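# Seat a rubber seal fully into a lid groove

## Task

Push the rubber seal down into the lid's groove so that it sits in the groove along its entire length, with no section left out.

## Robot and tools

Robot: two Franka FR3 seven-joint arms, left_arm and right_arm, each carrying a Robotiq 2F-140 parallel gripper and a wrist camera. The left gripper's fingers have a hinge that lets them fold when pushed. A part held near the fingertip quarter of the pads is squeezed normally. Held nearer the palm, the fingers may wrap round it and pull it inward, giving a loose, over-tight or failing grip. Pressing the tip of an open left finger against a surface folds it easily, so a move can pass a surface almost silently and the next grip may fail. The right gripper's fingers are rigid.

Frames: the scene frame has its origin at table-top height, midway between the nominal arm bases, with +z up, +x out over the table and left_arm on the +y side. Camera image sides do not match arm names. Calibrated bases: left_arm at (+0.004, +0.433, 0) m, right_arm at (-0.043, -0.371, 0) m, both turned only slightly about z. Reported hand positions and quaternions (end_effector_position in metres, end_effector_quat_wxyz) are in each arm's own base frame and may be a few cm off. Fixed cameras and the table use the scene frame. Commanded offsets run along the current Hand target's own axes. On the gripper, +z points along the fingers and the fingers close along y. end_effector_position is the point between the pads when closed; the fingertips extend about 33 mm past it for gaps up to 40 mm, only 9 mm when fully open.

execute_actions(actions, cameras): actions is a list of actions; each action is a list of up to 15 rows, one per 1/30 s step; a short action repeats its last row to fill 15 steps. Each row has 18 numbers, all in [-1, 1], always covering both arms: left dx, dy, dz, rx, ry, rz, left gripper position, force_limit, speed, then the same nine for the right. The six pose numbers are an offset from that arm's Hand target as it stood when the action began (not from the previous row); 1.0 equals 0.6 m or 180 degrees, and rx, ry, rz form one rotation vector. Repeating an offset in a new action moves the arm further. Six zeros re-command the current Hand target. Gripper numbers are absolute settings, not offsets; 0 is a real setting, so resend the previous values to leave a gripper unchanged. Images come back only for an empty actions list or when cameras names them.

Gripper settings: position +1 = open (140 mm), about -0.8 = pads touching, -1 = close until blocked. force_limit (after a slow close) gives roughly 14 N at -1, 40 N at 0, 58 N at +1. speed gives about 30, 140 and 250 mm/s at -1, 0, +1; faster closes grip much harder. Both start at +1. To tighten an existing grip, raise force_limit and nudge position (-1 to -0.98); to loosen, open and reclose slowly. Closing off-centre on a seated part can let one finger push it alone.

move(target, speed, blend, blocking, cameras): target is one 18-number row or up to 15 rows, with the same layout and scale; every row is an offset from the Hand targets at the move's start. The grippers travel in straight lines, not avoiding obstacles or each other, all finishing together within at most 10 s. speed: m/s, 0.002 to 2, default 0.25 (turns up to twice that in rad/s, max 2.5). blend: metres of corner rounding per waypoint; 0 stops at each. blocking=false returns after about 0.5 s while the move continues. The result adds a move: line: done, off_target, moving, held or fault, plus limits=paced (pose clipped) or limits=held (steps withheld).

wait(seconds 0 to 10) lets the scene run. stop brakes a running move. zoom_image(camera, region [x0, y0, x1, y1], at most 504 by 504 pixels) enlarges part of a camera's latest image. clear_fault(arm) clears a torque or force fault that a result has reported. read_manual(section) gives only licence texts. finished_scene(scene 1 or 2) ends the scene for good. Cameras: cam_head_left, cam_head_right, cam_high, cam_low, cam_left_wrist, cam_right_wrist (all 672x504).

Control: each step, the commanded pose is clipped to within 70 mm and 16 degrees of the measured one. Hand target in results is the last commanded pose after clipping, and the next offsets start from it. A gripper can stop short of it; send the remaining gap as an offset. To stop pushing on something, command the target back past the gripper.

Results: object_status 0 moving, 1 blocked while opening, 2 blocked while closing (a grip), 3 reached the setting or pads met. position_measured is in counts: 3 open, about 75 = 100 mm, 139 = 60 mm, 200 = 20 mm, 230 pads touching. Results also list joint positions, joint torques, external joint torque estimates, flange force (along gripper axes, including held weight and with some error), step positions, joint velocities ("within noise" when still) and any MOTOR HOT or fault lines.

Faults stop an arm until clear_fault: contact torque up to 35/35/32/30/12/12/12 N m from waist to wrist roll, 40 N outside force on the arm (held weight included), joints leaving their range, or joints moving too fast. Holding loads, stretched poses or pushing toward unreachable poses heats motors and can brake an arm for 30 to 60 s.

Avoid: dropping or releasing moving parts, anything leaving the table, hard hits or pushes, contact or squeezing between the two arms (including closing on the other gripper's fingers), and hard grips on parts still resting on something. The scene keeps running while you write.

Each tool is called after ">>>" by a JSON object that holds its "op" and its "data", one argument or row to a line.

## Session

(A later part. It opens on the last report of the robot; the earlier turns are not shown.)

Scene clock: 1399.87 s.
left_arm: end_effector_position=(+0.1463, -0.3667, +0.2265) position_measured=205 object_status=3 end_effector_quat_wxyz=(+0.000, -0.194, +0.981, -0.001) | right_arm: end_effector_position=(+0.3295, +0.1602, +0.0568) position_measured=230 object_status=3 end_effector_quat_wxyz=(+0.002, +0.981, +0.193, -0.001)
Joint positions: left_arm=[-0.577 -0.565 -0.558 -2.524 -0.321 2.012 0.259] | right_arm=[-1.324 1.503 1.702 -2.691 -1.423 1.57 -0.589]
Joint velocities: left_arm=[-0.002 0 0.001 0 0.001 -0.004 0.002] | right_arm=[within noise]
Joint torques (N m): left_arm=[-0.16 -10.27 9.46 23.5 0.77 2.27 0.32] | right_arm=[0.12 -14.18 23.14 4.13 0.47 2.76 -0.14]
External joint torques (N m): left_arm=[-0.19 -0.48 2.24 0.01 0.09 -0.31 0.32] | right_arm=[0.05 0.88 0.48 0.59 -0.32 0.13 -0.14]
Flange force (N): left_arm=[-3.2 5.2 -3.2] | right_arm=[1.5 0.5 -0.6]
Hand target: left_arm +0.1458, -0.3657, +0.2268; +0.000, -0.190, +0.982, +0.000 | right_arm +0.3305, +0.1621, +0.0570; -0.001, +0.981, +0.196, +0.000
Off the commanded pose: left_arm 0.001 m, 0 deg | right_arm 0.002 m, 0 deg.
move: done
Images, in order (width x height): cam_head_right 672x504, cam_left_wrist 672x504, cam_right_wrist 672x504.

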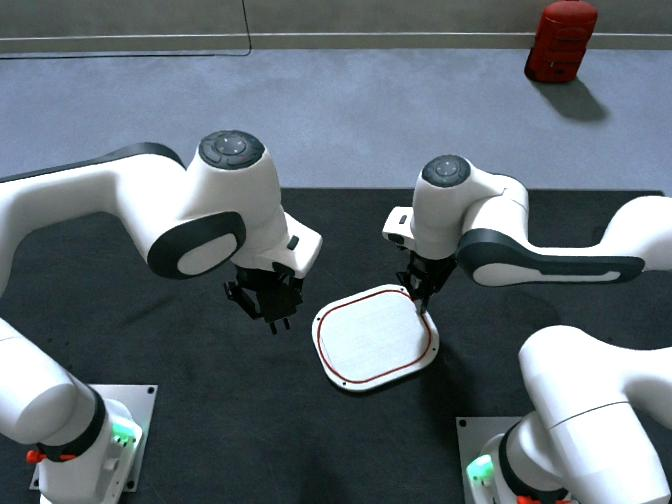

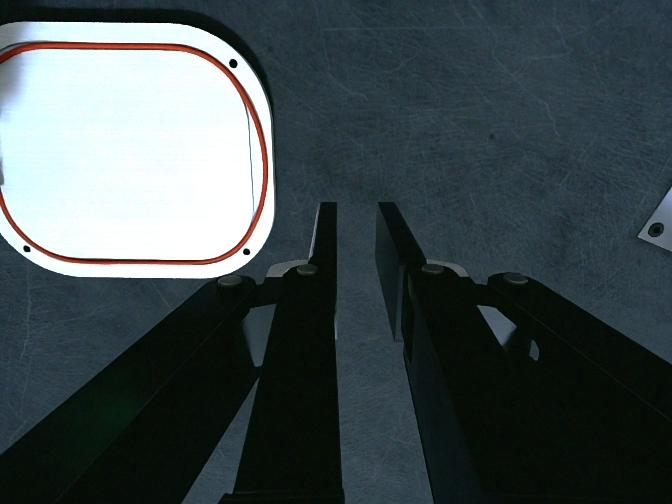

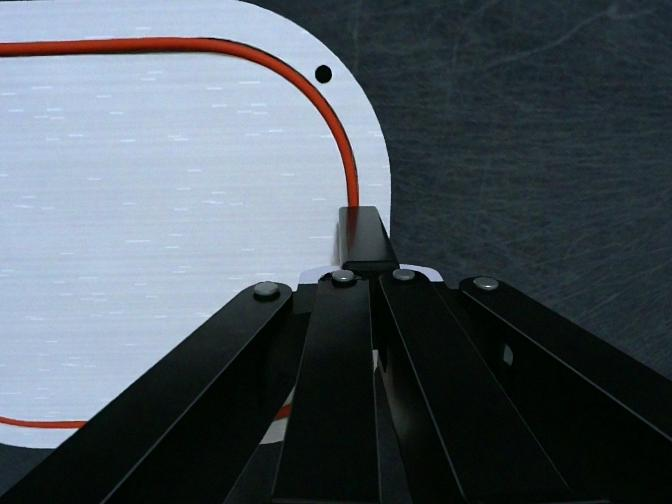

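>>> {"op": "zoom_image", "data": {
  "camera": "cam_left_wrist",
  "region": [0, 10, 290, 290]
}}

>>> {"op": "zoom_image", "data": {
  "camera": "cam_right_wrist",
  "region": [190, 20, 410, 220]
}}

Scaled by 1.738 from the camera's 672x504 image, which has a finer 960x720 frame.

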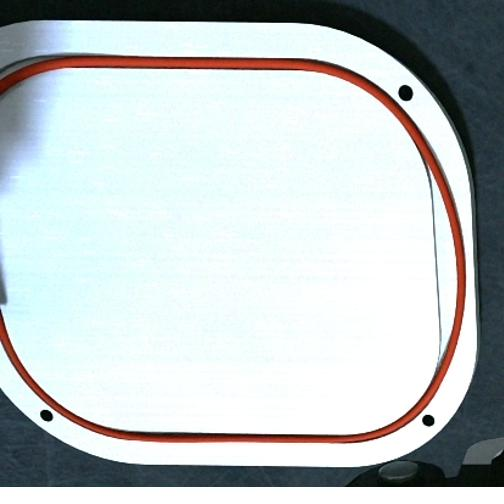

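Scaled by 2.291 from the camera's 672x504 image, which has a finer 960x720 frame.

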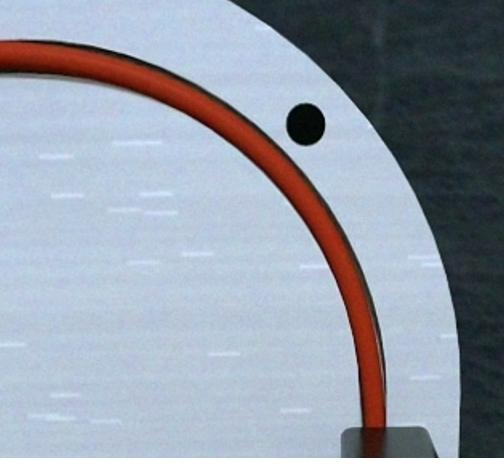

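>>> {"op": "move", "data": {
  "target": [0, 0, 0, 0, 0, 0, -0.6, -1, -1, 0, 0, 0.0133, 0, 0, 0, -1, -1, -1],
  "speed": 0.015
}}

Scene clock: 1412.20 s.
left_arm: end_effector_position=(+0.1461, -0.3666, +0.2265) position_measured=205 object_status=3 end_effector_quat_wxyz=(-0.001, -0.194, +0.981, -0.001) | right_arm: end_effector_position=(+0.3296, +0.1606, +0.0503) position_measured=230 object_status=3 end_effector_quat_wxyz=(+0.001, +0.981, +0.193, -0.001)
Joint positions: left_arm=[-0.578 -0.565 -0.557 -2.524 -0.321 2.012 0.259] | right_arm=[-1.324 1.506 1.681 -2.692 -1.441 1.578 -0.589]
Joint velocities: left_arm=[within noise] | right_arm=[0.002 0.001 0 -0.001 0.001 0.003 0.001]
Joint torques (N m): left_arm=[-0.1 -10.2 9.51 23.49 0.84 2.24 0.26] | right_arm=[0 -14.7 20.24 4.06 -0.73 2.82 -0.07]
External joint torques (N m): left_arm=[-0.14 -0.53 2.3 0.06 0.17 -0.32 0.26] | right_arm=[0.01 0.44 -2.54 0.87 -1.5 0.18 -0.07]
Flange force (N): left_arm=[-3.2 5.2 -3.5] | right_arm=[4.2 0.1 11.9]
Hand target: left_arm +0.1458, -0.3657, +0.2268; +0.000, -0.190, +0.982, +0.000 | right_arm +0.3305, +0.1621, +0.0491; -0.001, +0.981, +0.196, +0.000
Off the commanded pose: left_arm 0.001 m, 0 deg | right_arm 0.002 m, 0 deg.
move: done

>>> {"op": "move", "data": {
  "target": [
    [0, 0, 0, 0, 0, 0, -0.6, -1, -1, 0, 0, -0.0132, 0, 0, 0, -1, -1, -1],
    [0, 0, 0, 0, 0, 0, -0.6, -1, -1, -0.0305, -0.0297, -0.0132, 0, 0, 0, -1, -1, -1],
    [0, 0, 0, 0, 0, 0, -0.6, -1, -1, -0.0305, -0.0297, 0.0002, 0, 0, 0, -1, -1, -1]
  ],
  "speed": [0.02, 0.05, 0.015]
}}

Scene clock: 1430.10 s.
left_arm: end_effector_position=(+0.1461, -0.3666, +0.2265) position_measured=205 object_status=3 end_effector_quat_wxyz=(-0.001, -0.194, +0.981, -0.001) | right_arm: end_effector_position=(+0.3067, +0.1696, +0.0497) position_measured=230 object_status=3 end_effector_quat_wxyz=(+0.001, +0.980, +0.200, -0.001)
Joint positions: left_arm=[-0.578 -0.565 -0.557 -2.524 -0.321 2.012 0.259] | right_arm=[-1.32 1.506 1.688 -2.741 -1.436 1.582 -0.549]
Joint torques (N m): left_arm=[-0.04 -10.17 9.49 23.48 0.85 2.25 0.27] | right_arm=[0.33 -14.14 19.89 3.33 -0.27 3.17 0.32]
External joint torques (N m): left_arm=[-0.08 -0.46 2.27 0.01 0.18 -0.33 0.27] | right_arm=[0.3 0.22 -1.82 0.07 -1.05 0.54 0.32]
Flange force (N): left_arm=[-3.3 5.0 -3.3] | right_arm=[2.2 -1.9 9.6]
Hand target: left_arm +0.1458, -0.3657, +0.2268; +0.000, -0.190, +0.982, +0.000 | right_arm +0.3068, +0.1715, +0.0489; -0.001, +0.981, +0.196, +0.000
Off the commanded pose: left_arm 0.001 m, 0 deg | right_arm 0.002 m, 0 deg.
move: done

>>> {"op": "move", "data": {
  "target": [
    [0, 0, 0, 0, 0, 0, -0.6, -1, -1, 0, 0, -0.02, 0, 0, 0, -1, -1, -1],
    [0, 0, 0, 0, 0, 0, -0.6, -1, -1, 0.0495, -0.0538, -0.0852, 0, 0, 0, -1, -1, -1]
  ],
  "speed": [0.03, 0.08],
  "cameras": ["cam_left_wrist", "cam_right_wrist"]
}}

>>> {"op": "zoom_image", "data": {
  "camera": "cam_right_wrist",
  "region": [350, 60, 560, 330]
}}

>>> {"op": "zoom_image", "data": {
  "camera": "cam_left_wrist",
  "region": [0, 20, 120, 140]
}}

Scene clock: 1448.43 s.
left_arm: end_effector_position=(+0.1461, -0.3666, +0.2265) position_measured=205 object_status=3 end_effector_quat_wxyz=(-0.001, -0.194, +0.981, -0.001) | right_arm: end_effector_position=(+0.3216, +0.2138, +0.1000) position_measured=230 object_status=3 end_effector_quat_wxyz=(-0.003, +0.980, +0.201, +0.001)
Joint positions: left_arm=[-0.578 -0.565 -0.557 -2.524 -0.321 2.012 0.259] | right_arm=[-1.148 1.454 1.811 -2.615 -1.305 1.56 -0.492]
Joint velocities: left_arm=[within noise] | right_arm=[-0.001 0 0.001 0 0.001 0 0.008]
Joint torques (N m): left_arm=[-0.07 -10.18 9.49 23.46 0.85 2.24 0.22] | right_arm=[0.11 -15.96 24.85 6.81 1.31 2.55 0.29]
External joint torques (N m): left_arm=[-0.1 -0.47 2.3 0.03 0.18 -0.32 0.22] | right_arm=[0.08 -0.24 1.36 0.53 0.53 -0.1 0.29]
Flange force (N): left_arm=[-3.2 4.9 -3.4] | right_arm=[0.2 -1.2 -5.6]
Hand target: left_arm +0.1458, -0.3657, +0.2268; +0.000, -0.190, +0.982, +0.000 | right_arm +0.3217, +0.2127, +0.1001; -0.001, +0.981, +0.196, +0.000
Off the commanded pose: left_arm 0.001 m, 0 deg | right_arm 0.001 m, 1 deg.
move: done
Images, in order (width x height): cam_left_wrist 672x504, cam_right_wrist 672x504.

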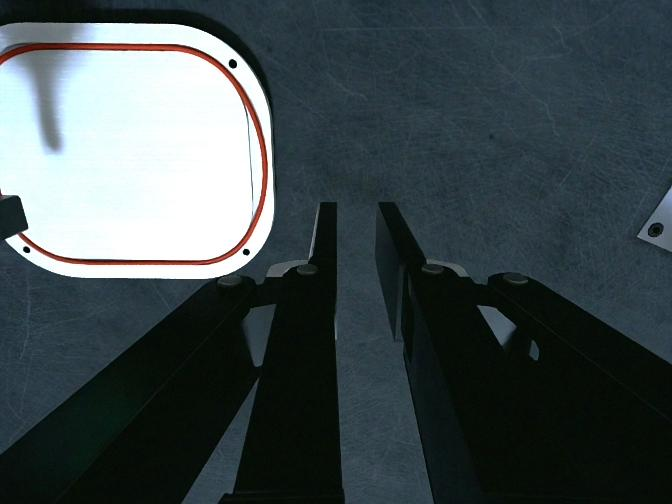

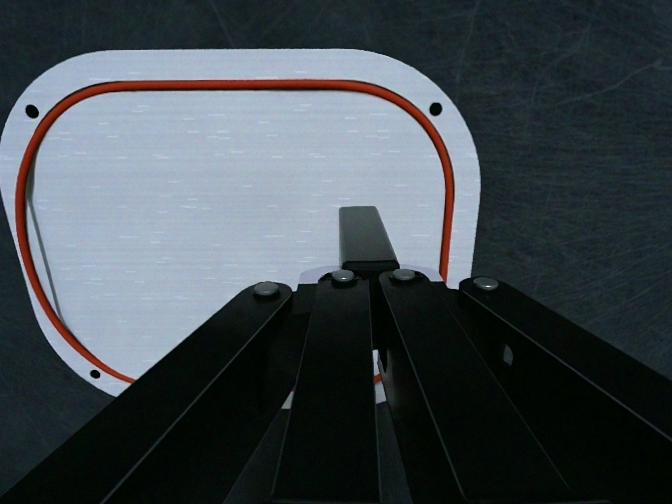

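Scaled by 1.867 from the camera's 672x504 image, which has a finer 960x720 frame.

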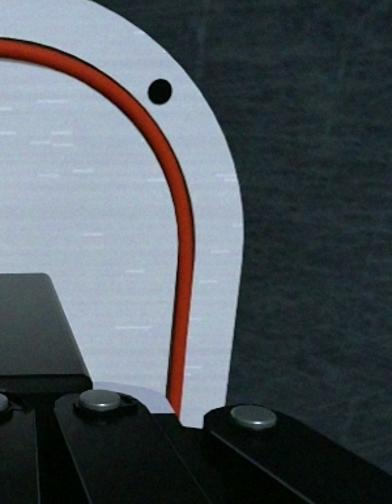

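Scaled by 4.200 from the camera's 672x504 image, which has a finer 960x720 frame.

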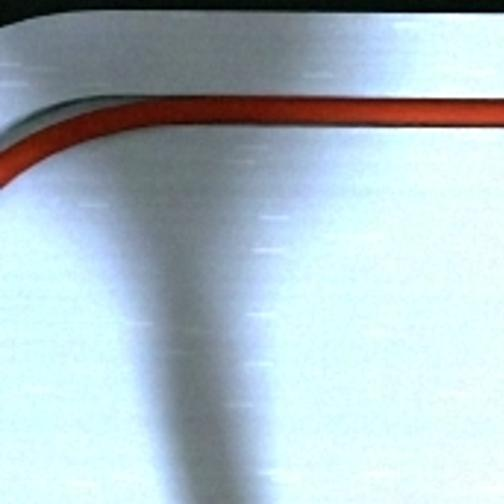

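>>> {"op": "move", "data": {
  "target": [
    [0, 0, 0, 0, 0, 0, -0.6, -1, -1, -0.019, 0.0837, 0.0, 0, 0, 0, -1, -1, -1],
    [0, 0, 0, 0, 0, 0, -0.6, -1, -1, -0.019, 0.0837, 0.0718, 0, 0, 0, -1, -1, -1],
    [0, 0, 0, 0, 0, 0, -0.6, -1, -1, -0.019, 0.0837, 0.0852, 0, 0, 0, -1, -1, -1]
  ],
  "speed": [0.08, 0.04, 0.015],
  "blend": [0.01, 0, 0]
}}

>>> {"op": "move", "data": {
  "target": [0, 0, 0, 0, 0, 0, -0.6, -1, -1, 0, 0, 0.0033, 0, 0, 0, -1, -1, -1],
  "speed": 0.01
}}

Scene clock: 1462.53 s.
left_arm: end_effector_position=(+0.1461, -0.3666, +0.2265) position_measured=205 object_status=3 end_effector_quat_wxyz=(-0.001, -0.194, +0.981, -0.001) | right_arm: end_effector_position=(+0.3298, +0.1612, +0.0503) position_measured=230 object_status=3 end_effector_quat_wxyz=(+0.001, +0.981, +0.194, -0.001)
Joint positions: left_arm=[-0.578 -0.565 -0.557 -2.524 -0.321 2.012 0.259] | right_arm=[-1.322 1.504 1.681 -2.691 -1.441 1.581 -0.589]
Joint torques (N m): left_arm=[-0.05 -10.17 9.48 23.45 0.84 2.24 0.25] | right_arm=[-0.85 -14.72 20.58 3.74 -0.58 2.63 -0.11]
External joint torques (N m): left_arm=[-0.01 -0.45 2.36 0.02 0.16 -0.32 0.25] | right_arm=[-0.82 0.36 -2.1 0.6 -1.37 0 -0.11]
Flange force (N): left_arm=[-3.4 4.9 -3.4] | right_arm=[0.9 2.7 10.1]
Hand target: left_arm +0.1458, -0.3657, +0.2268; +0.000, -0.190, +0.982, +0.000 | right_arm +0.3306, +0.1620, +0.0489; -0.001, +0.981, +0.196, +0.000
Off the commanded pose: left_arm 0.001 m, 0 deg | right_arm 0.002 m, 0 deg.
move: done

Scene clock: 1463.23 s.
left_arm: end_effector_position=(+0.1461, -0.3666, +0.2265) position_measured=205 object_status=3 end_effector_quat_wxyz=(-0.001, -0.194, +0.981, -0.001) | right_arm: end_effector_position=(+0.3296, +0.1617, +0.0501) position_measured=230 object_status=3 end_effector_quat_wxyz=(+0.000, +0.981, +0.194, +0.000)
Joint positions: left_arm=[-0.578 -0.565 -0.557 -2.524 -0.321 2.012 0.259] | right_arm=[-1.323 1.504 1.68 -2.693 -1.442 1.584 -0.589]
Joint torques (N m): left_arm=[-0.06 -10.22 9.54 23.5 0.85 2.25 0.23] | right_arm=[-0.41 -15.23 17.06 3.98 -1.51 2.99 -0.09]
External joint torques (N m): left_arm=[-0.04 -0.49 2.38 0.02 0.17 -0.32 0.23] | right_arm=[-0.36 -0.16 -5.67 0.82 -2.29 0.35 -0.09]
Flange force (N): left_arm=[-3.4 5.1 -3.4] | right_arm=[4.9 1.1 24.0]
Hand target: left_arm +0.1458, -0.3657, +0.2268; +0.000, -0.190, +0.982, +0.000 | right_arm +0.3306, +0.1620, +0.0470; -0.001, +0.981, +0.196, +0.000
Off the commanded pose: left_arm 0.001 m, 0 deg | right_arm 0.003 m, 0 deg.
move: done

>>> {"op": "move", "data": {
  "target": [
    [0, 0, 0, 0, 0, 0, -0.6, -1, -1, 0, 0, -0.015, 0, 0, 0, -1, -1, -1],
    [0, 0, 0, 0, 0, 0, -0.6, -1, -1, 0.0265, -0.0003, -0.015, 0, 0, 0, -1, -1, -1],
    [0, 0, 0, 0, 0, 0, -0.6, -1, -1, 0.0265, -0.0003, -0.0033, 0, 0, 0, -1, -1, -1]
  ],
  "speed": [0.02, 0.04, 0.015],
  "cameras": ["cam_right_wrist"]
}}

Scene clock: 1490.53 s.
left_arm: end_effector_position=(+0.1461, -0.3666, +0.2265) position_measured=205 object_status=3 end_effector_quat_wxyz=(-0.001, -0.194, +0.981, -0.001) | right_arm: end_effector_position=(+0.3445, +0.1674, +0.0504) position_measured=230 object_status=3 end_effector_quat_wxyz=(+0.000, +0.981, +0.192, -0.001)
Joint positions: left_arm=[-0.578 -0.565 -0.557 -2.524 -0.321 2.012 0.259] | right_arm=[-1.281 1.5 1.674 -2.643 -1.445 1.583 -0.593]
Joint torques (N m): left_arm=[-0.1 -10.2 9.49 23.49 0.85 2.24 0.24] | right_arm=[0.14 -15.9 21.75 3.74 -0.58 2.72 -0.15]
External joint torques (N m): left_arm=[-0.09 -0.43 2.32 -0.06 0.18 -0.34 0.24] | right_arm=[0.14 -0.07 -1.88 0.65 -1.37 0.09 -0.15]
Flange force (N): left_arm=[-3.3 5.1 -3.3] | right_arm=[3.6 -0.1 9.0]
Hand target: left_arm +0.1458, -0.3657, +0.2268; +0.000, -0.190, +0.982, +0.000 | right_arm +0.3452, +0.1683, +0.0490; -0.001, +0.981, +0.196, +0.000
Off the commanded pose: left_arm 0.001 m, 0 deg | right_arm 0.002 m, 1 deg.
move: done
Images, in order (width x height): cam_right_wrist 672x504.

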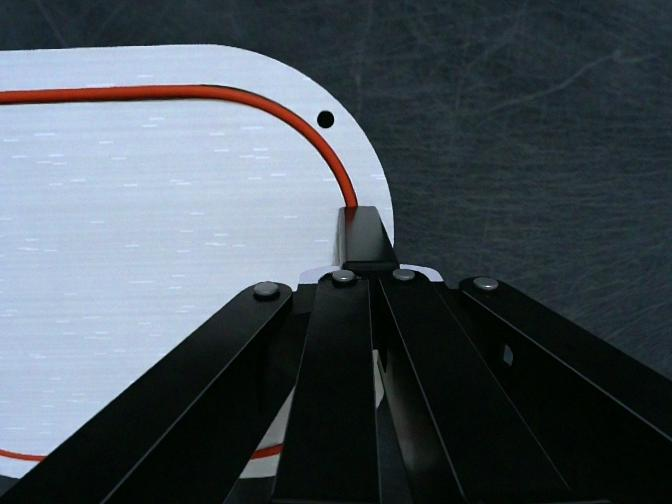

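>>> {"op": "move", "data": {
  "target": [
    [0, 0, 0, 0, 0, 0, -0.6, -1, -1, 0, 0, 0.0027, 0, 0, 0, -1, -1, -1],
    [0, 0, 0, 0, 0, 0, -0.6, -1, -1, 0, 0, -0.0117, 0, 0, 0, -1, -1, -1],
    [0, 0, 0, 0, 0, 0, -0.6, -1, -1, 0.0227, -0.0035, -0.0117, 0, 0, 0, -1, -1, -1],
    [0, 0, 0, 0, 0, 0, -0.6, -1, -1, 0.0227, -0.0035, 0, 0, 0, 0, -1, -1, -1]
  ],
  "speed": [0.01, 0.02, 0.04, 0.015],
  "cameras": ["cam_right_wrist"]
}}

Scene clock: 1504.37 s.
left_arm: end_effector_position=(+0.1461, -0.3666, +0.2265) position_measured=205 object_status=3 end_effector_quat_wxyz=(-0.001, -0.194, +0.981, -0.001) | right_arm: end_effector_position=(+0.3564, +0.1745, +0.0504) position_measured=230 object_status=3 end_effector_quat_wxyz=(+0.000, +0.981, +0.193, -0.001)
Joint positions: left_arm=[-0.578 -0.565 -0.557 -2.524 -0.321 2.012 0.259] | right_arm=[-1.239 1.497 1.668 -2.601 -1.448 1.584 -0.594]
Joint torques (N m): left_arm=[-0.07 -10.16 9.49 23.47 0.85 2.25 0.25] | right_arm=[0.26 -16.42 22.65 3.73 -0.37 2.72 -0.13]
External joint torques (N m): left_arm=[-0.06 -0.42 2.33 0.03 0.18 -0.32 0.25] | right_arm=[0.24 0.13 -1.76 0.82 -1.18 0.09 -0.13]
Flange force (N): left_arm=[-3.4 4.8 -3.3] | right_arm=[4.2 -0.4 7.8]
Hand target: left_arm +0.1458, -0.3657, +0.2268; +0.000, -0.190, +0.982, +0.000 | right_arm +0.3569, +0.1755, +0.0490; -0.001, +0.981, +0.196, +0.000
Off the commanded pose: left_arm 0.001 m, 0 deg | right_arm 0.002 m, 0 deg.
move: done
Images, in order (width x height): cam_right_wrist 672x504.

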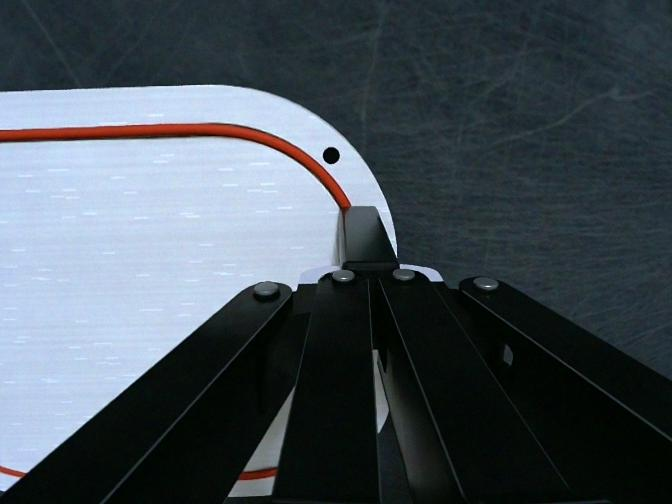

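>>> {"op": "move", "data": {
  "target": [
    [0, 0, 0, 0, 0, 0, -0.6, -1, -1, 0, 0, 0.0027, 0, 0, 0, -1, -1, -1],
    [0, 0, 0, 0, 0, 0, -0.6, -1, -1, 0, 0, -0.0117, 0, 0, 0, -1, -1, -1],
    [0, 0, 0, 0, 0, 0, -0.6, -1, -1, 0.0213, -0.009, -0.0117, 0, 0, 0, -1, -1, -1],
    [0, 0, 0, 0, 0, 0, -0.6, -1, -1, 0.0213, -0.009, 0, 0, 0, 0, -1, -1, -1]
  ],
  "speed": [0.01, 0.02, 0.04, 0.015],
  "cameras": ["cam_right_wrist"]
}}

Scene clock: 1520.87 s.
left_arm: end_effector_position=(+0.1461, -0.3666, +0.2265) position_measured=205 object_status=3 end_effector_quat_wxyz=(-0.001, -0.194, +0.981, -0.001) | right_arm: end_effector_position=(+0.3661, +0.1842, +0.0504) position_measured=230 object_status=3 end_effector_quat_wxyz=(+0.000, +0.981, +0.196, -0.001)
Joint positions: left_arm=[-0.578 -0.565 -0.557 -2.524 -0.321 2.012 0.259] | right_arm=[-1.193 1.494 1.662 -2.561 -1.451 1.584 -0.594]
Joint torques (N m): left_arm=[-0.05 -10.19 9.47 23.48 0.84 2.25 0.24] | right_arm=[0.19 -16.94 23.49 3.77 -0.33 2.83 0.02]
External joint torques (N m): left_arm=[-0.05 -0.49 2.32 0.06 0.17 -0.32 0.24] | right_arm=[0.22 0.26 -1.64 0.83 -1.12 0.2 0.02]
Flange force (N): left_arm=[-3.3 4.9 -3.5] | right_arm=[3.9 -0.8 7.2]
Hand target: left_arm +0.1458, -0.3657, +0.2268; +0.000, -0.190, +0.982, +0.000 | right_arm +0.3667, +0.1854, +0.0490; -0.001, +0.981, +0.196, +0.000
Off the commanded pose: left_arm 0.001 m, 0 deg | right_arm 0.002 m, 0 deg.
move: done
Images, in order (width x height): cam_right_wrist 672x504.

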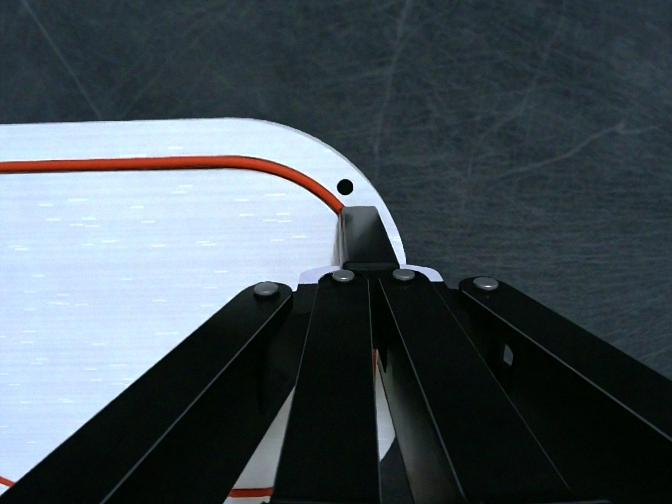

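>>> {"op": "move", "data": {
  "target": [
    [0, 0, 0, 0, 0, 0, -0.6, -1, -1, 0, 0, 0.0027, 0, 0, 0, -1, -1, -1],
    [0, 0, 0, 0, 0, 0, -0.6, -1, -1, 0, 0, -0.0117, 0, 0, 0, -1, -1, -1],
    [0, 0, 0, 0, 0, 0, -0.6, -1, -1, 0.0182, -0.0143, -0.0117, 0, 0, 0, -1, -1, -1],
    [0, 0, 0, 0, 0, 0, -0.6, -1, -1, 0.0182, -0.0143, 0, 0, 0, 0, -1, -1, -1]
  ],
  "speed": [0.01, 0.02, 0.04, 0.015],
  "cameras": ["cam_right_wrist"]
}}

Scene clock: 1533.20 s.
left_arm: end_effector_position=(+0.1461, -0.3666, +0.2265) position_measured=205 object_status=3 end_effector_quat_wxyz=(-0.001, -0.194, +0.981, -0.001) | right_arm: end_effector_position=(+0.3729, +0.1962, +0.0503) position_measured=230 object_status=3 end_effector_quat_wxyz=(+0.000, +0.980, +0.200, -0.001)
Joint positions: left_arm=[-0.578 -0.565 -0.557 -2.524 -0.321 2.012 0.259] | right_arm=[-1.144 1.49 1.657 -2.525 -1.452 1.586 -0.59]
Joint torques (N m): left_arm=[-0.08 -10.16 9.45 23.53 0.85 2.25 0.24] | right_arm=[0.15 -17.53 24.3 3.76 -0.28 2.86 0.32]
External joint torques (N m): left_arm=[-0.03 -0.43 2.34 0.06 0.18 -0.32 0.24] | right_arm=[0.19 0.31 -1.44 0.89 -1.07 0.23 0.32]
Flange force (N): left_arm=[-3.4 4.7 -3.4] | right_arm=[3.7 -1.4 6.5]
Hand target: left_arm +0.1458, -0.3657, +0.2268; +0.000, -0.190, +0.982, +0.000 | right_arm +0.3734, +0.1975, +0.0490; -0.001, +0.981, +0.196, +0.000
Off the commanded pose: left_arm 0.001 m, 0 deg | right_arm 0.002 m, 0 deg.
move: done
Images, in order (width x height): cam_right_wrist 672x504.

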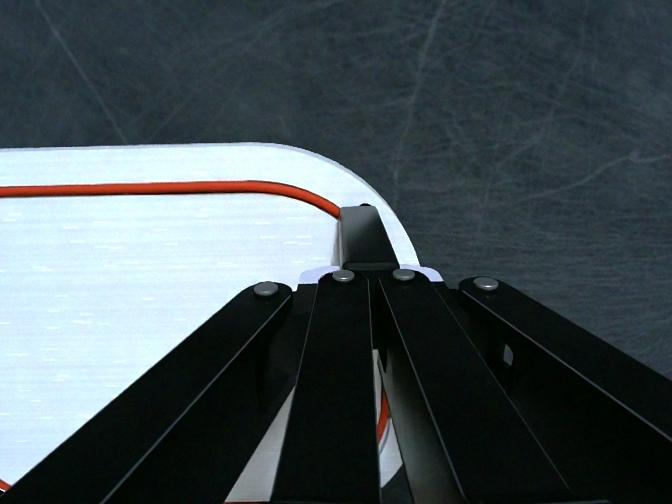

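>>> {"op": "move", "data": {
  "target": [
    [0, 0, 0, 0, 0, 0, -0.6, -1, -1, 0, 0, 0.0027, 0, 0, 0, -1, -1, -1],
    [0, 0, 0, 0, 0, 0, -0.6, -1, -1, 0, 0, -0.0117, 0, 0, 0, -1, -1, -1],
    [0, 0, 0, 0, 0, 0, -0.6, -1, -1, 0.0138, -0.0187, -0.0117, 0, 0, 0, -1, -1, -1],
    [0, 0, 0, 0, 0, 0, -0.6, -1, -1, 0.0138, -0.0187, 0, 0, 0, 0, -1, -1, -1]
  ],
  "speed": [0.01, 0.02, 0.04, 0.015],
  "cameras": ["cam_right_wrist"]
}}

Scene clock: 1543.17 s.
left_arm: end_effector_position=(+0.1461, -0.3666, +0.2265) position_measured=205 object_status=3 end_effector_quat_wxyz=(-0.001, -0.194, +0.981, -0.001) | right_arm: end_effector_position=(+0.3763, +0.2097, +0.0503) position_measured=230 object_status=3 end_effector_quat_wxyz=(+0.001, +0.980, +0.200, -0.001)
Joint positions: left_arm=[-0.578 -0.565 -0.557 -2.524 -0.321 2.012 0.259] | right_arm=[-1.095 1.484 1.652 -2.495 -1.452 1.589 -0.571]
Joint torques (N m): left_arm=[-0.07 -10.17 9.48 23.48 0.84 2.24 0.24] | right_arm=[0.17 -18.06 24.95 3.68 -0.16 2.88 0.34]
External joint torques (N m): left_arm=[-0.06 -0.44 2.31 0 0.17 -0.33 0.24] | right_arm=[0.18 0.32 -1.3 0.75 -0.95 0.25 0.34]
Flange force (N): left_arm=[-3.3 4.9 -3.3] | right_arm=[3.1 -1.5 5.8]
Hand target: left_arm +0.1458, -0.3657, +0.2268; +0.000, -0.190, +0.982, +0.000 | right_arm +0.3767, +0.2111, +0.0490; -0.001, +0.981, +0.196, +0.000
Off the commanded pose: left_arm 0.001 m, 0 deg | right_arm 0.002 m, 0 deg.
move: done
Images, in order (width x height): cam_right_wrist 672x504.

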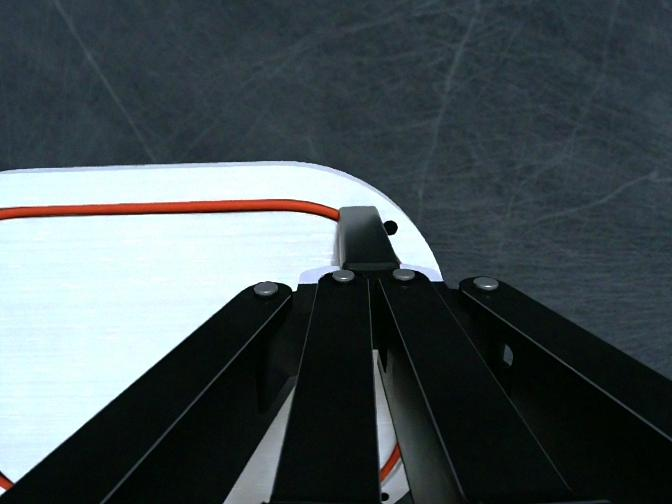

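>>> {"op": "move", "data": {
  "target": [
    [0, 0, 0, 0, 0, 0, -0.6, -1, -1, 0, 0, 0.0027, 0, 0, 0, -1, -1, -1],
    [0, 0, 0, 0, 0, 0, -0.6, -1, -1, 0, 0, -0.0117, 0, 0, 0, -1, -1, -1],
    [0, 0, 0, 0, 0, 0, -0.6, -1, -1, 0.0145, -0.021, -0.0117, 0, 0, 0, -1, -1, -1],
    [0, 0, 0, 0, 0, 0, -0.6, -1, -1, 0.0145, -0.021, 0, 0, 0, 0, -1, -1, -1]
  ],
  "speed": [0.01, 0.02, 0.04, 0.015],
  "cameras": ["cam_right_wrist"]
}}

Scene clock: 1566.97 s.
left_arm: end_effector_position=(+0.1461, -0.3666, +0.2265) position_measured=205 object_status=3 end_effector_quat_wxyz=(-0.001, -0.194, +0.981, -0.001) | right_arm: end_effector_position=(+0.3798, +0.2247, +0.0502) position_measured=230 object_status=3 end_effector_quat_wxyz=(+0.001, +0.980, +0.200, +0.000)
Joint positions: left_arm=[-0.578 -0.565 -0.557 -2.524 -0.321 2.012 0.259] | right_arm=[-1.043 1.479 1.648 -2.463 -1.453 1.593 -0.55]
Joint torques (N m): left_arm=[-0.08 -10.19 9.47 23.5 0.84 2.24 0.26] | right_arm=[0.17 -18.57 25.72 3.46 0.1 2.82 0.17]
External joint torques (N m): left_arm=[-0.06 -0.42 2.31 0.01 0.16 -0.33 0.26] | right_arm=[0.23 0.41 -1.01 0.44 -0.67 0.2 0.17]
Flange force (N): left_arm=[-3.4 4.8 -3.3] | right_arm=[2.2 -1.1 4.3]
Hand target: left_arm +0.1458, -0.3657, +0.2268; +0.000, -0.190, +0.982, +0.000 | right_arm +0.3799, +0.2260, +0.0491; -0.001, +0.981, +0.196, +0.000
Off the commanded pose: left_arm 0.001 m, 0 deg | right_arm 0.002 m, 0 deg.
move: done
Images, in order (width x height): cam_right_wrist 672x504.

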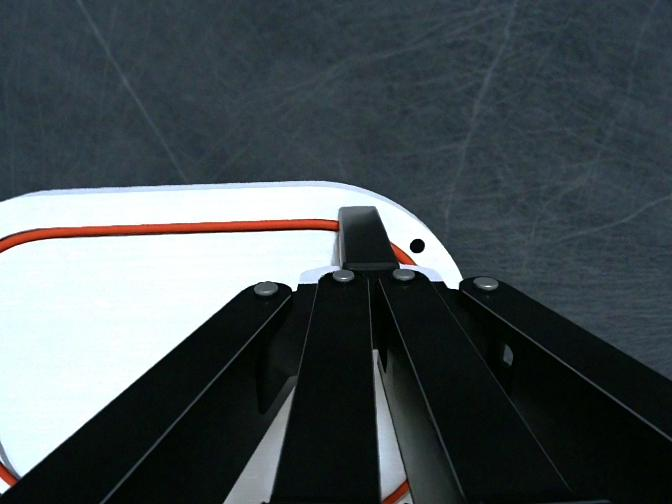

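>>> {"op": "move", "data": {
  "target": [
    [0, 0, 0, 0, 0, 0, -0.6, -1, -1, 0, 0, 0.0025, 0, 0, 0, -1, -1, -1],
    [0, 0, 0, 0, 0, 0, -0.6, -1, -1, 0, 0, -0.0107, 0, 0, 0, -1, -1, -1],
    [0, 0, 0, 0, 0, 0, -0.6, -1, -1, 0, -0.0217, -0.0107, 0, 0, 0, -1, -1, -1],
    [0, 0, 0, 0, 0, 0, -0.6, -1, -1, 0, -0.0217, 0.0025, 0, 0, 0, -1, -1, -1],
    [0, 0, 0, 0, 0, 0, -0.6, -1, -1, 0, -0.0217, -0.0107, 0, 0, 0, -1, -1, -1],
    [0, 0, 0, 0, 0, 0, -0.6, -1, -1, 0, -0.0433, -0.0107, 0, 0, 0, -1, -1, -1],
    [0, 0, 0, 0, 0, 0, -0.6, -1, -1, 0, -0.0433, 0.0022, 0, 0, 0, -1, -1, -1]
  ],
  "speed": [0.015, 0.03, 0.03, 0.02, 0.03, 0.03, 0.02],
  "blend": [0, 0.003, 0.003, 0, 0.003, 0.003, 0],
  "cameras": ["cam_right_wrist"]
}}

Scene clock: 1592.73 s.
left_arm: end_effector_position=(+0.1461, -0.3666, +0.2265) position_measured=205 object_status=3 end_effector_quat_wxyz=(-0.001, -0.194, +0.981, -0.001) | right_arm: end_effector_position=(+0.3690, +0.2492, +0.0501) position_measured=230 object_status=3 end_effector_quat_wxyz=(+0.000, +0.980, +0.201, -0.001)
Joint positions: left_arm=[-0.578 -0.565 -0.557 -2.524 -0.321 2.012 0.259] | right_arm=[-0.974 1.475 1.645 -2.451 -1.452 1.598 -0.497]
Joint velocities: left_arm=[within noise] | right_arm=[0 -0.001 0.001 0.001 0 0 0.006]
Joint torques (N m): left_arm=[-0.09 -10.18 9.5 23.46 0.84 2.25 0.26] | right_arm=[0.18 -18.83 24.03 4.17 -0.6 2.92 0.23]
External joint torques (N m): left_arm=[-0.1 -0.45 2.31 -0.05 0.17 -0.33 0.26] | right_arm=[0.16 0.4 -2.96 1.2 -1.38 0.29 0.23]
Flange force (N): left_arm=[-3.3 5.2 -3.2] | right_arm=[5.2 -1.8 10.5]
Hand target: left_arm +0.1458, -0.3657, +0.2268; +0.000, -0.190, +0.982, +0.000 | right_arm +0.3699, +0.2500, +0.0478; -0.001, +0.981, +0.196, +0.000
Off the commanded pose: left_arm 0.001 m, 0 deg | right_arm 0.003 m, 1 deg.
move: done
Images, in order (width x height): cam_right_wrist 672x504.

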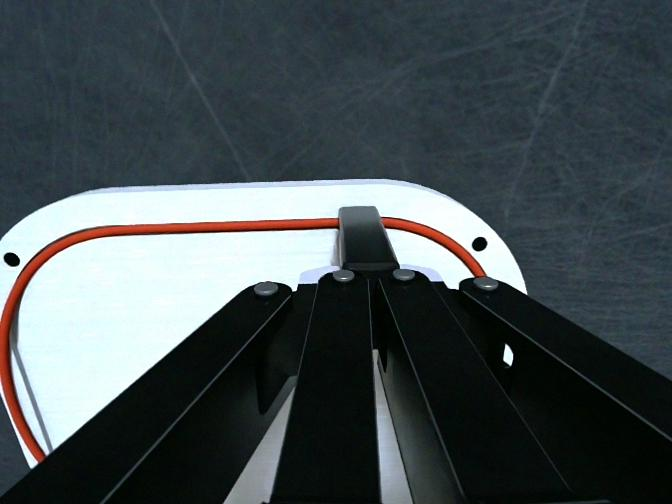

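>>> {"op": "move", "data": {
  "target": [
    [0, 0, 0, 0, 0, 0, -0.6, -1, -1, 0, 0, -0.0130, 0, 0, 0, -1, -1, -1],
    [0, 0, 0, 0, 0, 0, -0.6, -1, -1, 0.0033, -0.0217, -0.0130, 0, 0, 0, -1, -1, -1],
    [0, 0, 0, 0, 0, 0, -0.6, -1, -1, 0.0033, -0.0217, 0, 0, 0, 0, -1, -1, -1],
    [0, 0, 0, 0, 0, 0, -0.6, -1, -1, 0.0033, -0.0217, -0.0130, 0, 0, 0, -1, -1, -1],
    [0, 0, 0, 0, 0, 0, -0.6, -1, -1, 0.0033, -0.0433, -0.0130, 0, 0, 0, -1, -1, -1],
    [0, 0, 0, 0, 0, 0, -0.6, -1, -1, 0.0033, -0.0433, 0, 0, 0, 0, -1, -1, -1],
    [0, 0, 0, 0, 0, 0, -0.6, -1, -1, 0.0033, -0.0433, -0.0130, 0, 0, 0, -1, -1, -1],
    [0, 0, 0, 0, 0, 0, -0.6, -1, -1, 0.0033, -0.065, -0.0130, 0, 0, 0, -1, -1, -1],
    [0, 0, 0, 0, 0, 0, -0.6, -1, -1, 0.0033, -0.065, 0, 0, 0, 0, -1, -1, -1]
  ],
  "speed": [0.03, 0.03, 0.02, 0.03, 0.03, 0.02, 0.03, 0.03, 0.02],
  "blend": [0.003, 0.003, 0, 0.003, 0.003, 0, 0.003, 0.003, 0],
  "cameras": ["cam_right_wrist"]
}}

Scene clock: 1610.93 s.
left_arm: end_effector_position=(+0.1461, -0.3666, +0.2265) position_measured=205 object_status=3 end_effector_quat_wxyz=(-0.001, -0.194, +0.981, -0.001) | right_arm: end_effector_position=(+0.3559, +0.2857, +0.0500) position_measured=230 object_status=3 end_effector_quat_wxyz=(+0.000, +0.980, +0.201, -0.001)
Joint positions: left_arm=[-0.578 -0.565 -0.557 -2.524 -0.321 2.012 0.259] | right_arm=[-0.863 1.467 1.639 -2.416 -1.45 1.603 -0.421]
Joint velocities: left_arm=[within noise] | right_arm=[0 0.001 -0.001 0 0 -0.001 0.007]
Joint torques (N m): left_arm=[-0.07 -10.22 9.47 23.48 0.85 2.25 0.25] | right_arm=[0.18 -19.42 24.97 4.07 -0.5 2.93 0.16]
External joint torques (N m): left_arm=[-0.07 -0.51 2.31 0.08 0.17 -0.31 0.25] | right_arm=[0.13 0.47 -2.51 1.05 -1.27 0.3 0.16]
Flange force (N): left_arm=[-3.3 5.0 -3.5] | right_arm=[4.4 -1.8 9.0]
Hand target: left_arm +0.1458, -0.3657, +0.2268; +0.000, -0.190, +0.982, +0.000 | right_arm +0.3567, +0.2868, +0.0479; -0.001, +0.981, +0.196, +0.000
Off the commanded pose: left_arm 0.001 m, 0 deg | right_arm 0.002 m, 1 deg.
move: done
Images, in order (width x height): cam_right_wrist 672x504.

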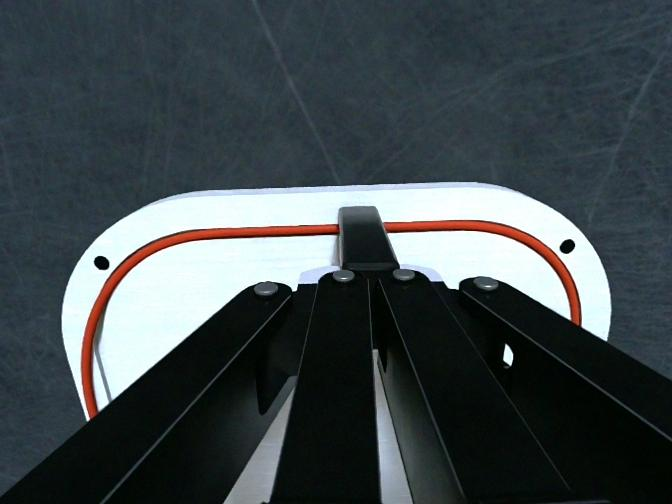

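>>> {"op": "move", "data": {
  "target": [
    [0, 0, 0, 0, 0, 0, -0.6, -1, -1, 0, 0, -0.0130, 0, 0, 0, -1, -1, -1],
    [0, 0, 0, 0, 0, 0, -0.6, -1, -1, -0.0005, -0.0217, -0.0130, 0, 0, 0, -1, -1, -1],
    [0, 0, 0, 0, 0, 0, -0.6, -1, -1, -0.0005, -0.0217, 0, 0, 0, 0, -1, -1, -1],
    [0, 0, 0, 0, 0, 0, -0.6, -1, -1, -0.0005, -0.0217, -0.0130, 0, 0, 0, -1, -1, -1],
    [0, 0, 0, 0, 0, 0, -0.6, -1, -1, -0.001, -0.0433, -0.0130, 0, 0, 0, -1, -1, -1],
    [0, 0, 0, 0, 0, 0, -0.6, -1, -1, -0.001, -0.0433, 0, 0, 0, 0, -1, -1, -1],
    [0, 0, 0, 0, 0, 0, -0.6, -1, -1, -0.001, -0.0433, -0.0130, 0, 0, 0, -1, -1, -1],
    [0, 0, 0, 0, 0, 0, -0.6, -1, -1, -0.0015, -0.065, -0.0130, 0, 0, 0, -1, -1, -1],
    [0, 0, 0, 0, 0, 0, -0.6, -1, -1, -0.0015, -0.065, 0, 0, 0, 0, -1, -1, -1]
  ],
  "speed": [0.03, 0.03, 0.02, 0.03, 0.03, 0.02, 0.03, 0.03, 0.02],
  "blend": [0.003, 0.003, 0, 0.003, 0.003, 0, 0.003, 0.003, 0],
  "cameras": ["cam_right_wrist", "cam_left_wrist"]
}}

Scene clock: 1628.33 s.
left_arm: end_effector_position=(+0.1461, -0.3666, +0.2265) position_measured=205 object_status=3 end_effector_quat_wxyz=(-0.001, -0.194, +0.981, -0.001) | right_arm: end_effector_position=(+0.3400, +0.3212, +0.0499) position_measured=230 object_status=3 end_effector_quat_wxyz=(+0.000, +0.980, +0.201, -0.001)
Joint positions: left_arm=[-0.578 -0.565 -0.557 -2.524 -0.321 2.012 0.259] | right_arm=[-0.753 1.459 1.632 -2.379 -1.448 1.608 -0.349]
Joint velocities: left_arm=[within noise] | right_arm=[-0.002 -0.001 0 0.002 0 0 0.005]
Joint torques (N m): left_arm=[-0.04 -10.17 9.51 23.5 0.85 2.24 0.24] | right_arm=[0.16 -19.99 25.78 4.18 -0.48 2.96 0.29]
External joint torques (N m): left_arm=[-0.05 -0.38 2.31 0.05 0.17 -0.33 0.24] | right_arm=[0.24 0.63 -2.2 0.96 -1.24 0.35 0.29]
Flange force (N): left_arm=[-3.3 4.5 -3.4] | right_arm=[3.9 -2.5 8.2]
Hand target: left_arm +0.1458, -0.3657, +0.2268; +0.000, -0.190, +0.982, +0.000 | right_arm +0.3409, +0.3224, +0.0479; -0.001, +0.981, +0.196, +0.000
Off the commanded pose: left_arm 0.001 m, 0 deg | right_arm 0.002 m, 1 deg.
move: done
Images, in order (width x height): cam_left_wrist 672x504, cam_right_wrist 672x504.

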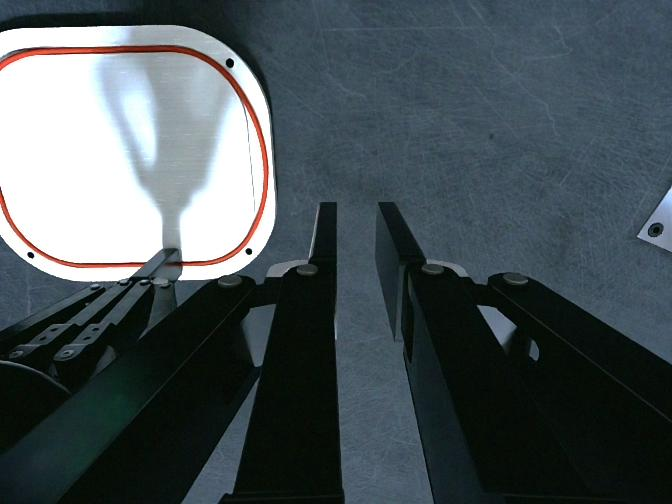

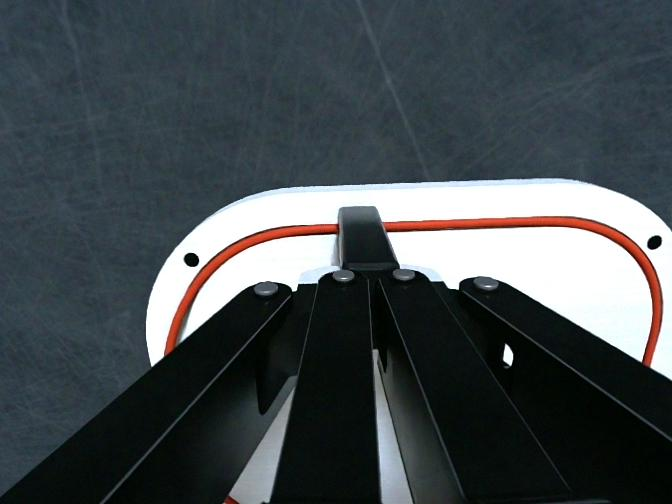

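>>> {"op": "zoom_image", "data": {
  "camera": "cam_right_wrist",
  "region": [140, 190, 350, 370]
}}

Scaled by 2.400 from the camera's 672x504 image, which has a finer 960x720 frame.

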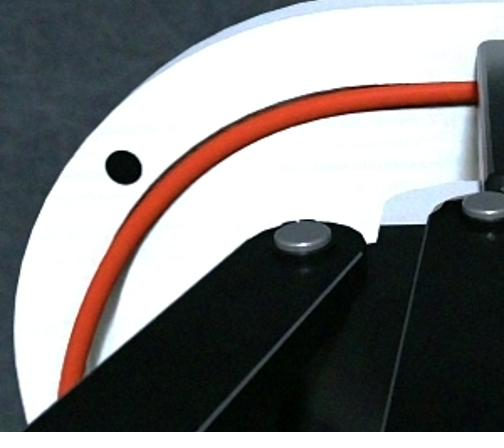

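>>> {"op": "move", "data": {
  "target": [-0.2517, 0.1612, -0.0383, 0, 0, 0, -0.6, -1, -1, 0, 0, -0.0130, 0, 0, 0, -1, -1, -1],
  "speed": 0.1
}}

>>> {"op": "move", "data": {
  "target": [
    [0, 0, 0, 0, 0, 0, -0.6, -1, -1, -0.0003, -0.0217, 0, 0, 0, 0, -1, -1, -1],
    [0, 0, 0, 0, 0, 0, -0.6, -1, -1, -0.0003, -0.0217, 0.0130, 0, 0, 0, -1, -1, -1],
    [0, 0, 0, 0, 0, 0, -0.6, -1, -1, -0.0003, -0.0217, 0, 0, 0, 0, -1, -1, -1],
    [0, 0, 0, 0, 0, 0, -0.6, -1, -1, -0.0005, -0.0433, 0, 0, 0, 0, -1, -1, -1],
    [0, 0, 0, 0, 0, 0, -0.6, -1, -1, -0.0005, -0.0433, 0.0130, 0, 0, 0, -1, -1, -1],
    [0, 0, 0, 0, 0, 0, -0.6, -1, -1, -0.0005, -0.0433, 0, 0, 0, 0, -1, -1, -1],
    [0, 0, 0, 0, 0, 0, -0.6, -1, -1, -0.0043, -0.0625, 0, 0, 0, 0, -1, -1, -1],
    [0, 0, 0, 0, 0, 0, -0.6, -1, -1, -0.0043, -0.0625, 0.0130, 0, 0, 0, -1, -1, -1]
  ],
  "speed": [0.03, 0.02, 0.03, 0.03, 0.02, 0.03, 0.03, 0.02],
  "blend": [0.003, 0, 0.003, 0.003, 0, 0.003, 0.003, 0],
  "cameras": ["cam_right_wrist", "cam_head_left"]
}}

Scene clock: 1675.67 s.
left_arm: end_effector_position=(+0.2508, -0.2212, +0.2507) position_measured=205 object_status=3 end_effector_quat_wxyz=(+0.000, -0.195, +0.981, -0.002) | right_arm: end_effector_position=(+0.3402, +0.3236, +0.0554) position_measured=230 object_status=3 end_effector_quat_wxyz=(-0.003, +0.980, +0.200, +0.001)
Joint positions: left_arm=[-0.55 -0.718 -0.148 -2.638 -0.106 1.928 0.555] | right_arm=[-0.753 1.458 1.644 -2.378 -1.44 1.608 -0.347]
Joint velocities: left_arm=[-0.002 0 0 0.001 0.001 0 0.006] | right_arm=[within noise]
Joint torques (N m): left_arm=[-0.08 -8.55 4.24 24.38 0.98 2.22 0.28] | right_arm=[-0.29 -20.89 29.3 3.95 1.21 2.53 0.16]
External joint torques (N m): left_arm=[-0.09 -0.76 2.39 -0.38 0.27 -0.33 0.28] | right_arm=[-0.29 -0.3 1.27 0.62 0.45 -0.12 0.16]
Flange force (N): left_arm=[-1.9 6.5 -1.1] | right_arm=[0.6 0.0 -4.3]
Hand target: left_arm +0.2497, -0.2195, +0.2498; +0.000, -0.190, +0.982, +0.000 | right_arm +0.3409, +0.3224, +0.0557; -0.001, +0.981, +0.196, +0.000
Off the commanded pose: left_arm 0.002 m, 1 deg | right_arm 0.001 m, 1 deg.
move: done

Scene clock: 1679.40 s.
left_arm: end_effector_position=(+0.2508, -0.2212, +0.2507) position_measured=205 object_status=3 end_effector_quat_wxyz=(+0.000, -0.194, +0.981, -0.002) | right_arm: end_effector_position=(+0.3242, +0.3554, +0.0498) position_measured=230 object_status=3 end_effector_quat_wxyz=(+0.000, +0.980, +0.201, +0.001)
Joint positions: left_arm=[-0.55 -0.718 -0.148 -2.638 -0.106 1.928 0.557] | right_arm=[-0.648 1.451 1.625 -2.339 -1.449 1.615 -0.283]
Joint velocities: left_arm=[within noise] | right_arm=[0 -0.001 0 -0.001 -0.001 0.002 0.006]
Joint torques (N m): left_arm=[0.15 -8.58 4.09 24.41 0.94 2.22 0.26] | right_arm=[0.21 -20.77 26.86 3.44 0.3 2.64 0.33]
External joint torques (N m): left_arm=[0.15 -0.78 2.24 -0.43 0.24 -0.35 0.26] | right_arm=[0.2 0.67 -1.63 0.24 -0.45 0.03 0.33]
Flange force (N): left_arm=[-1.7 6.6 -1.0] | right_arm=[1.1 -1.6 5.0]
Hand target: left_arm +0.2497, -0.2195, +0.2498; +0.000, -0.190, +0.982, +0.000 | right_arm +0.3240, +0.3560, +0.0480; -0.001, +0.981, +0.196, +0.000
Off the commanded pose: left_arm 0.002 m, 0 deg | right_arm 0.002 m, 1 deg.
move: done
Images, in order (width x height): cam_head_left 672x504, cam_right_wrist 672x504.

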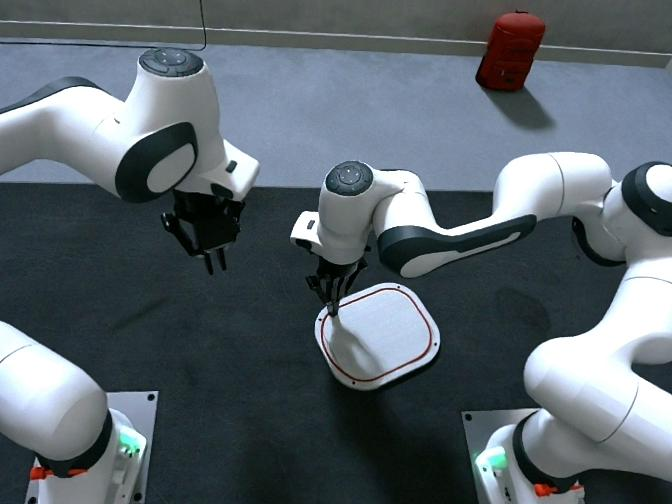

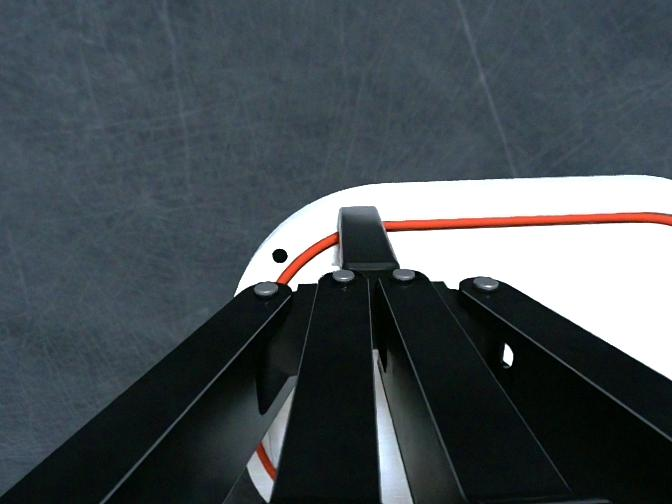

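>>> {"op": "move", "data": {
  "target": [
    [0, 0, 0, 0, 0, 0, -0.6, -1, -1, 0, 0, -0.013, 0, 0, 0, -1, -1, -1],
    [0, 0, 0, 0, 0, 0, -0.6, -1, -1, -0.0092, -0.0212, -0.013, 0, 0, 0, -1, -1, -1],
    [0, 0, 0, 0, 0, 0, -0.6, -1, -1, -0.0092, -0.0212, 0.0, 0, 0, 0, -1, -1, -1]
  ],
  "speed": [0.03, 0.03, 0.015],
  "blend": [0.003, 0.003, 0],
  "cameras": ["cam_right_wrist"]
}}

>>> {"op": "zoom_image", "data": {
  "camera": "cam_right_wrist",
  "region": [270, 190, 400, 320]
}}

Scene clock: 1689.00 s.
left_arm: end_effector_position=(+0.2508, -0.2212, +0.2507) position_measured=205 object_status=3 end_effector_quat_wxyz=(+0.000, -0.194, +0.981, -0.002) | right_arm: end_effector_position=(+0.3143, +0.3651, +0.0498) position_measured=230 object_status=3 end_effector_quat_wxyz=(+0.000, +0.980, +0.201, +0.001)
Joint positions: left_arm=[-0.55 -0.718 -0.148 -2.638 -0.106 1.928 0.557] | right_arm=[-0.618 1.448 1.624 -2.337 -1.447 1.619 -0.255]
Joint velocities: left_arm=[within noise] | right_arm=[0 0 -0.001 -0.001 -0.003 0.003 0.002]
Joint torques (N m): left_arm=[0.14 -8.56 4.1 24.4 0.95 2.21 0.26] | right_arm=[0.11 -20.88 26.73 3.43 0.28 2.51 0.23]
External joint torques (N m): left_arm=[0.14 -0.84 2.24 -0.39 0.25 -0.35 0.26] | right_arm=[0.16 0.55 -1.68 0.14 -0.48 -0.08 0.23]
Flange force (N): left_arm=[-1.7 6.7 -1.2] | right_arm=[0.9 -1.3 5.0]
Hand target: left_arm +0.2497, -0.2195, +0.2498; +0.000, -0.190, +0.982, +0.000 | right_arm +0.3140, +0.3656, +0.0480; -0.001, +0.981, +0.196, +0.000
Off the commanded pose: left_arm 0.002 m, 0 deg | right_arm 0.002 m, 1 deg.
move: done
Images, in order (width x height): cam_right_wrist 672x504.

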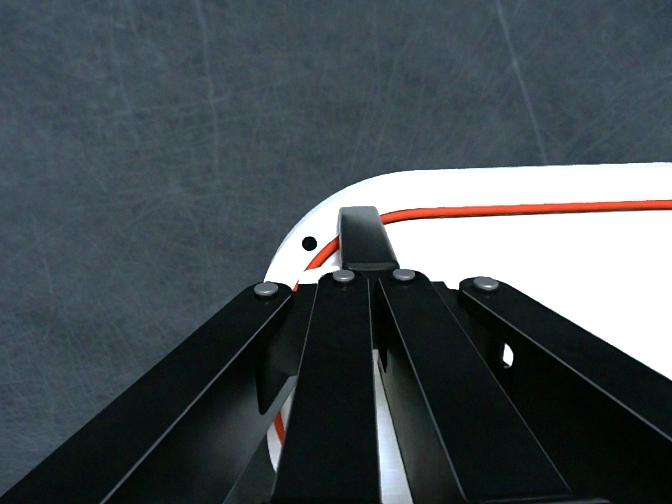

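Scaled by 3.877 from the camera's 672x504 image, which has a finer 960x720 frame.

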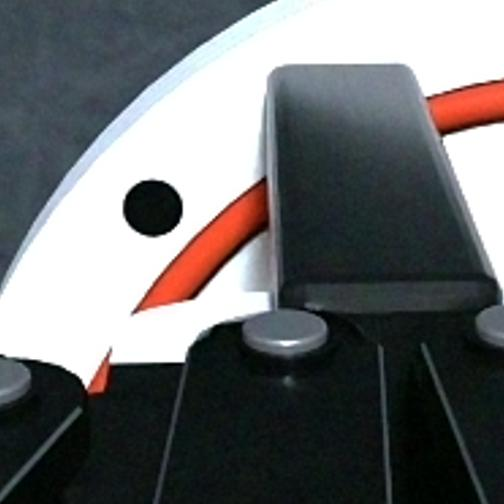

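>>> {"op": "move", "data": {
  "target": [
    [0, 0, 0, 0, 0, 0, -0.6, -1, -1, 0, 0, -0.013, 0, 0, 0, -1, -1, -1],
    [0, 0, 0, 0, 0, 0, -0.6, -1, -1, -0.0142, -0.0182, -0.013, 0, 0, 0, -1, -1, -1],
    [0, 0, 0, 0, 0, 0, -0.6, -1, -1, -0.0142, -0.0182, 0.0, 0, 0, 0, -1, -1, -1]
  ],
  "speed": [0.03, 0.03, 0.015],
  "blend": [0.003, 0.003, 0],
  "cameras": ["cam_right_wrist"]
}}

>>> {"op": "zoom_image", "data": {
  "camera": "cam_right_wrist",
  "region": [250, 190, 420, 360]
}}

Scene clock: 1700.00 s.
left_arm: end_effector_position=(+0.2508, -0.2212, +0.2507) position_measured=205 object_status=3 end_effector_quat_wxyz=(+0.000, -0.194, +0.981, -0.002) | right_arm: end_effector_position=(+0.3033, +0.3720, +0.0499) position_measured=230 object_status=3 end_effector_quat_wxyz=(+0.000, +0.980, +0.200, +0.001)
Joint positions: left_arm=[-0.55 -0.718 -0.148 -2.638 -0.106 1.928 0.557] | right_arm=[-0.596 1.444 1.624 -2.343 -1.445 1.622 -0.225]
Joint velocities: left_arm=[within noise] | right_arm=[0 0 -0.002 0 -0.002 0.003 0.005]
Joint torques (N m): left_arm=[0.13 -8.61 4.08 24.39 0.94 2.22 0.24] | right_arm=[0.05 -20.81 27.15 3.27 0.35 2.64 0.27]
External joint torques (N m): left_arm=[0.07 -0.89 2.17 -0.27 0.24 -0.32 0.24] | right_arm=[0.15 0.49 -1.23 -0.13 -0.4 0.04 0.27]
Flange force (N): left_arm=[-1.5 6.5 -1.3] | right_arm=[-0.1 -0.8 4.0]
Hand target: left_arm +0.2497, -0.2195, +0.2498; +0.000, -0.190, +0.982, +0.000 | right_arm +0.3020, +0.3724, +0.0480; -0.001, +0.981, +0.196, +0.000
Off the commanded pose: left_arm 0.002 m, 0 deg | right_arm 0.002 m, 0 deg.
move: done
Images, in order (width x height): cam_right_wrist 672x504.

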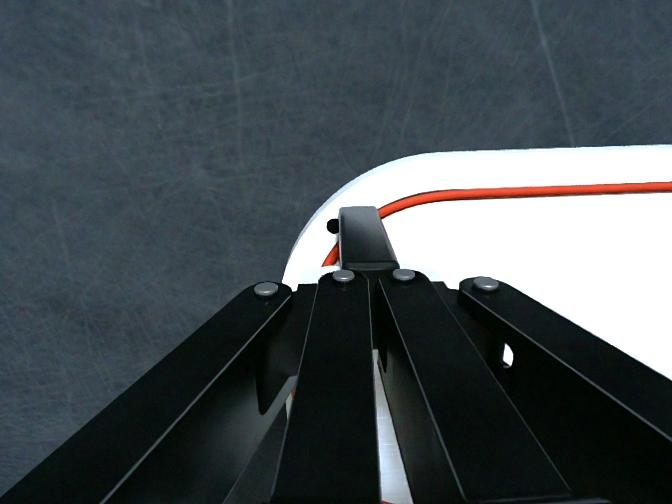

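Scaled by 2.965 from the camera's 672x504 image, which has a finer 960x720 frame.

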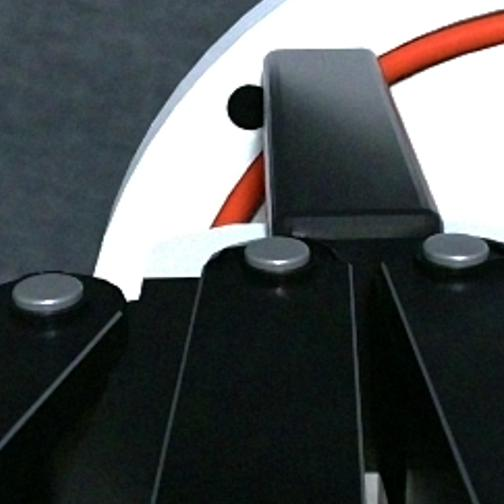

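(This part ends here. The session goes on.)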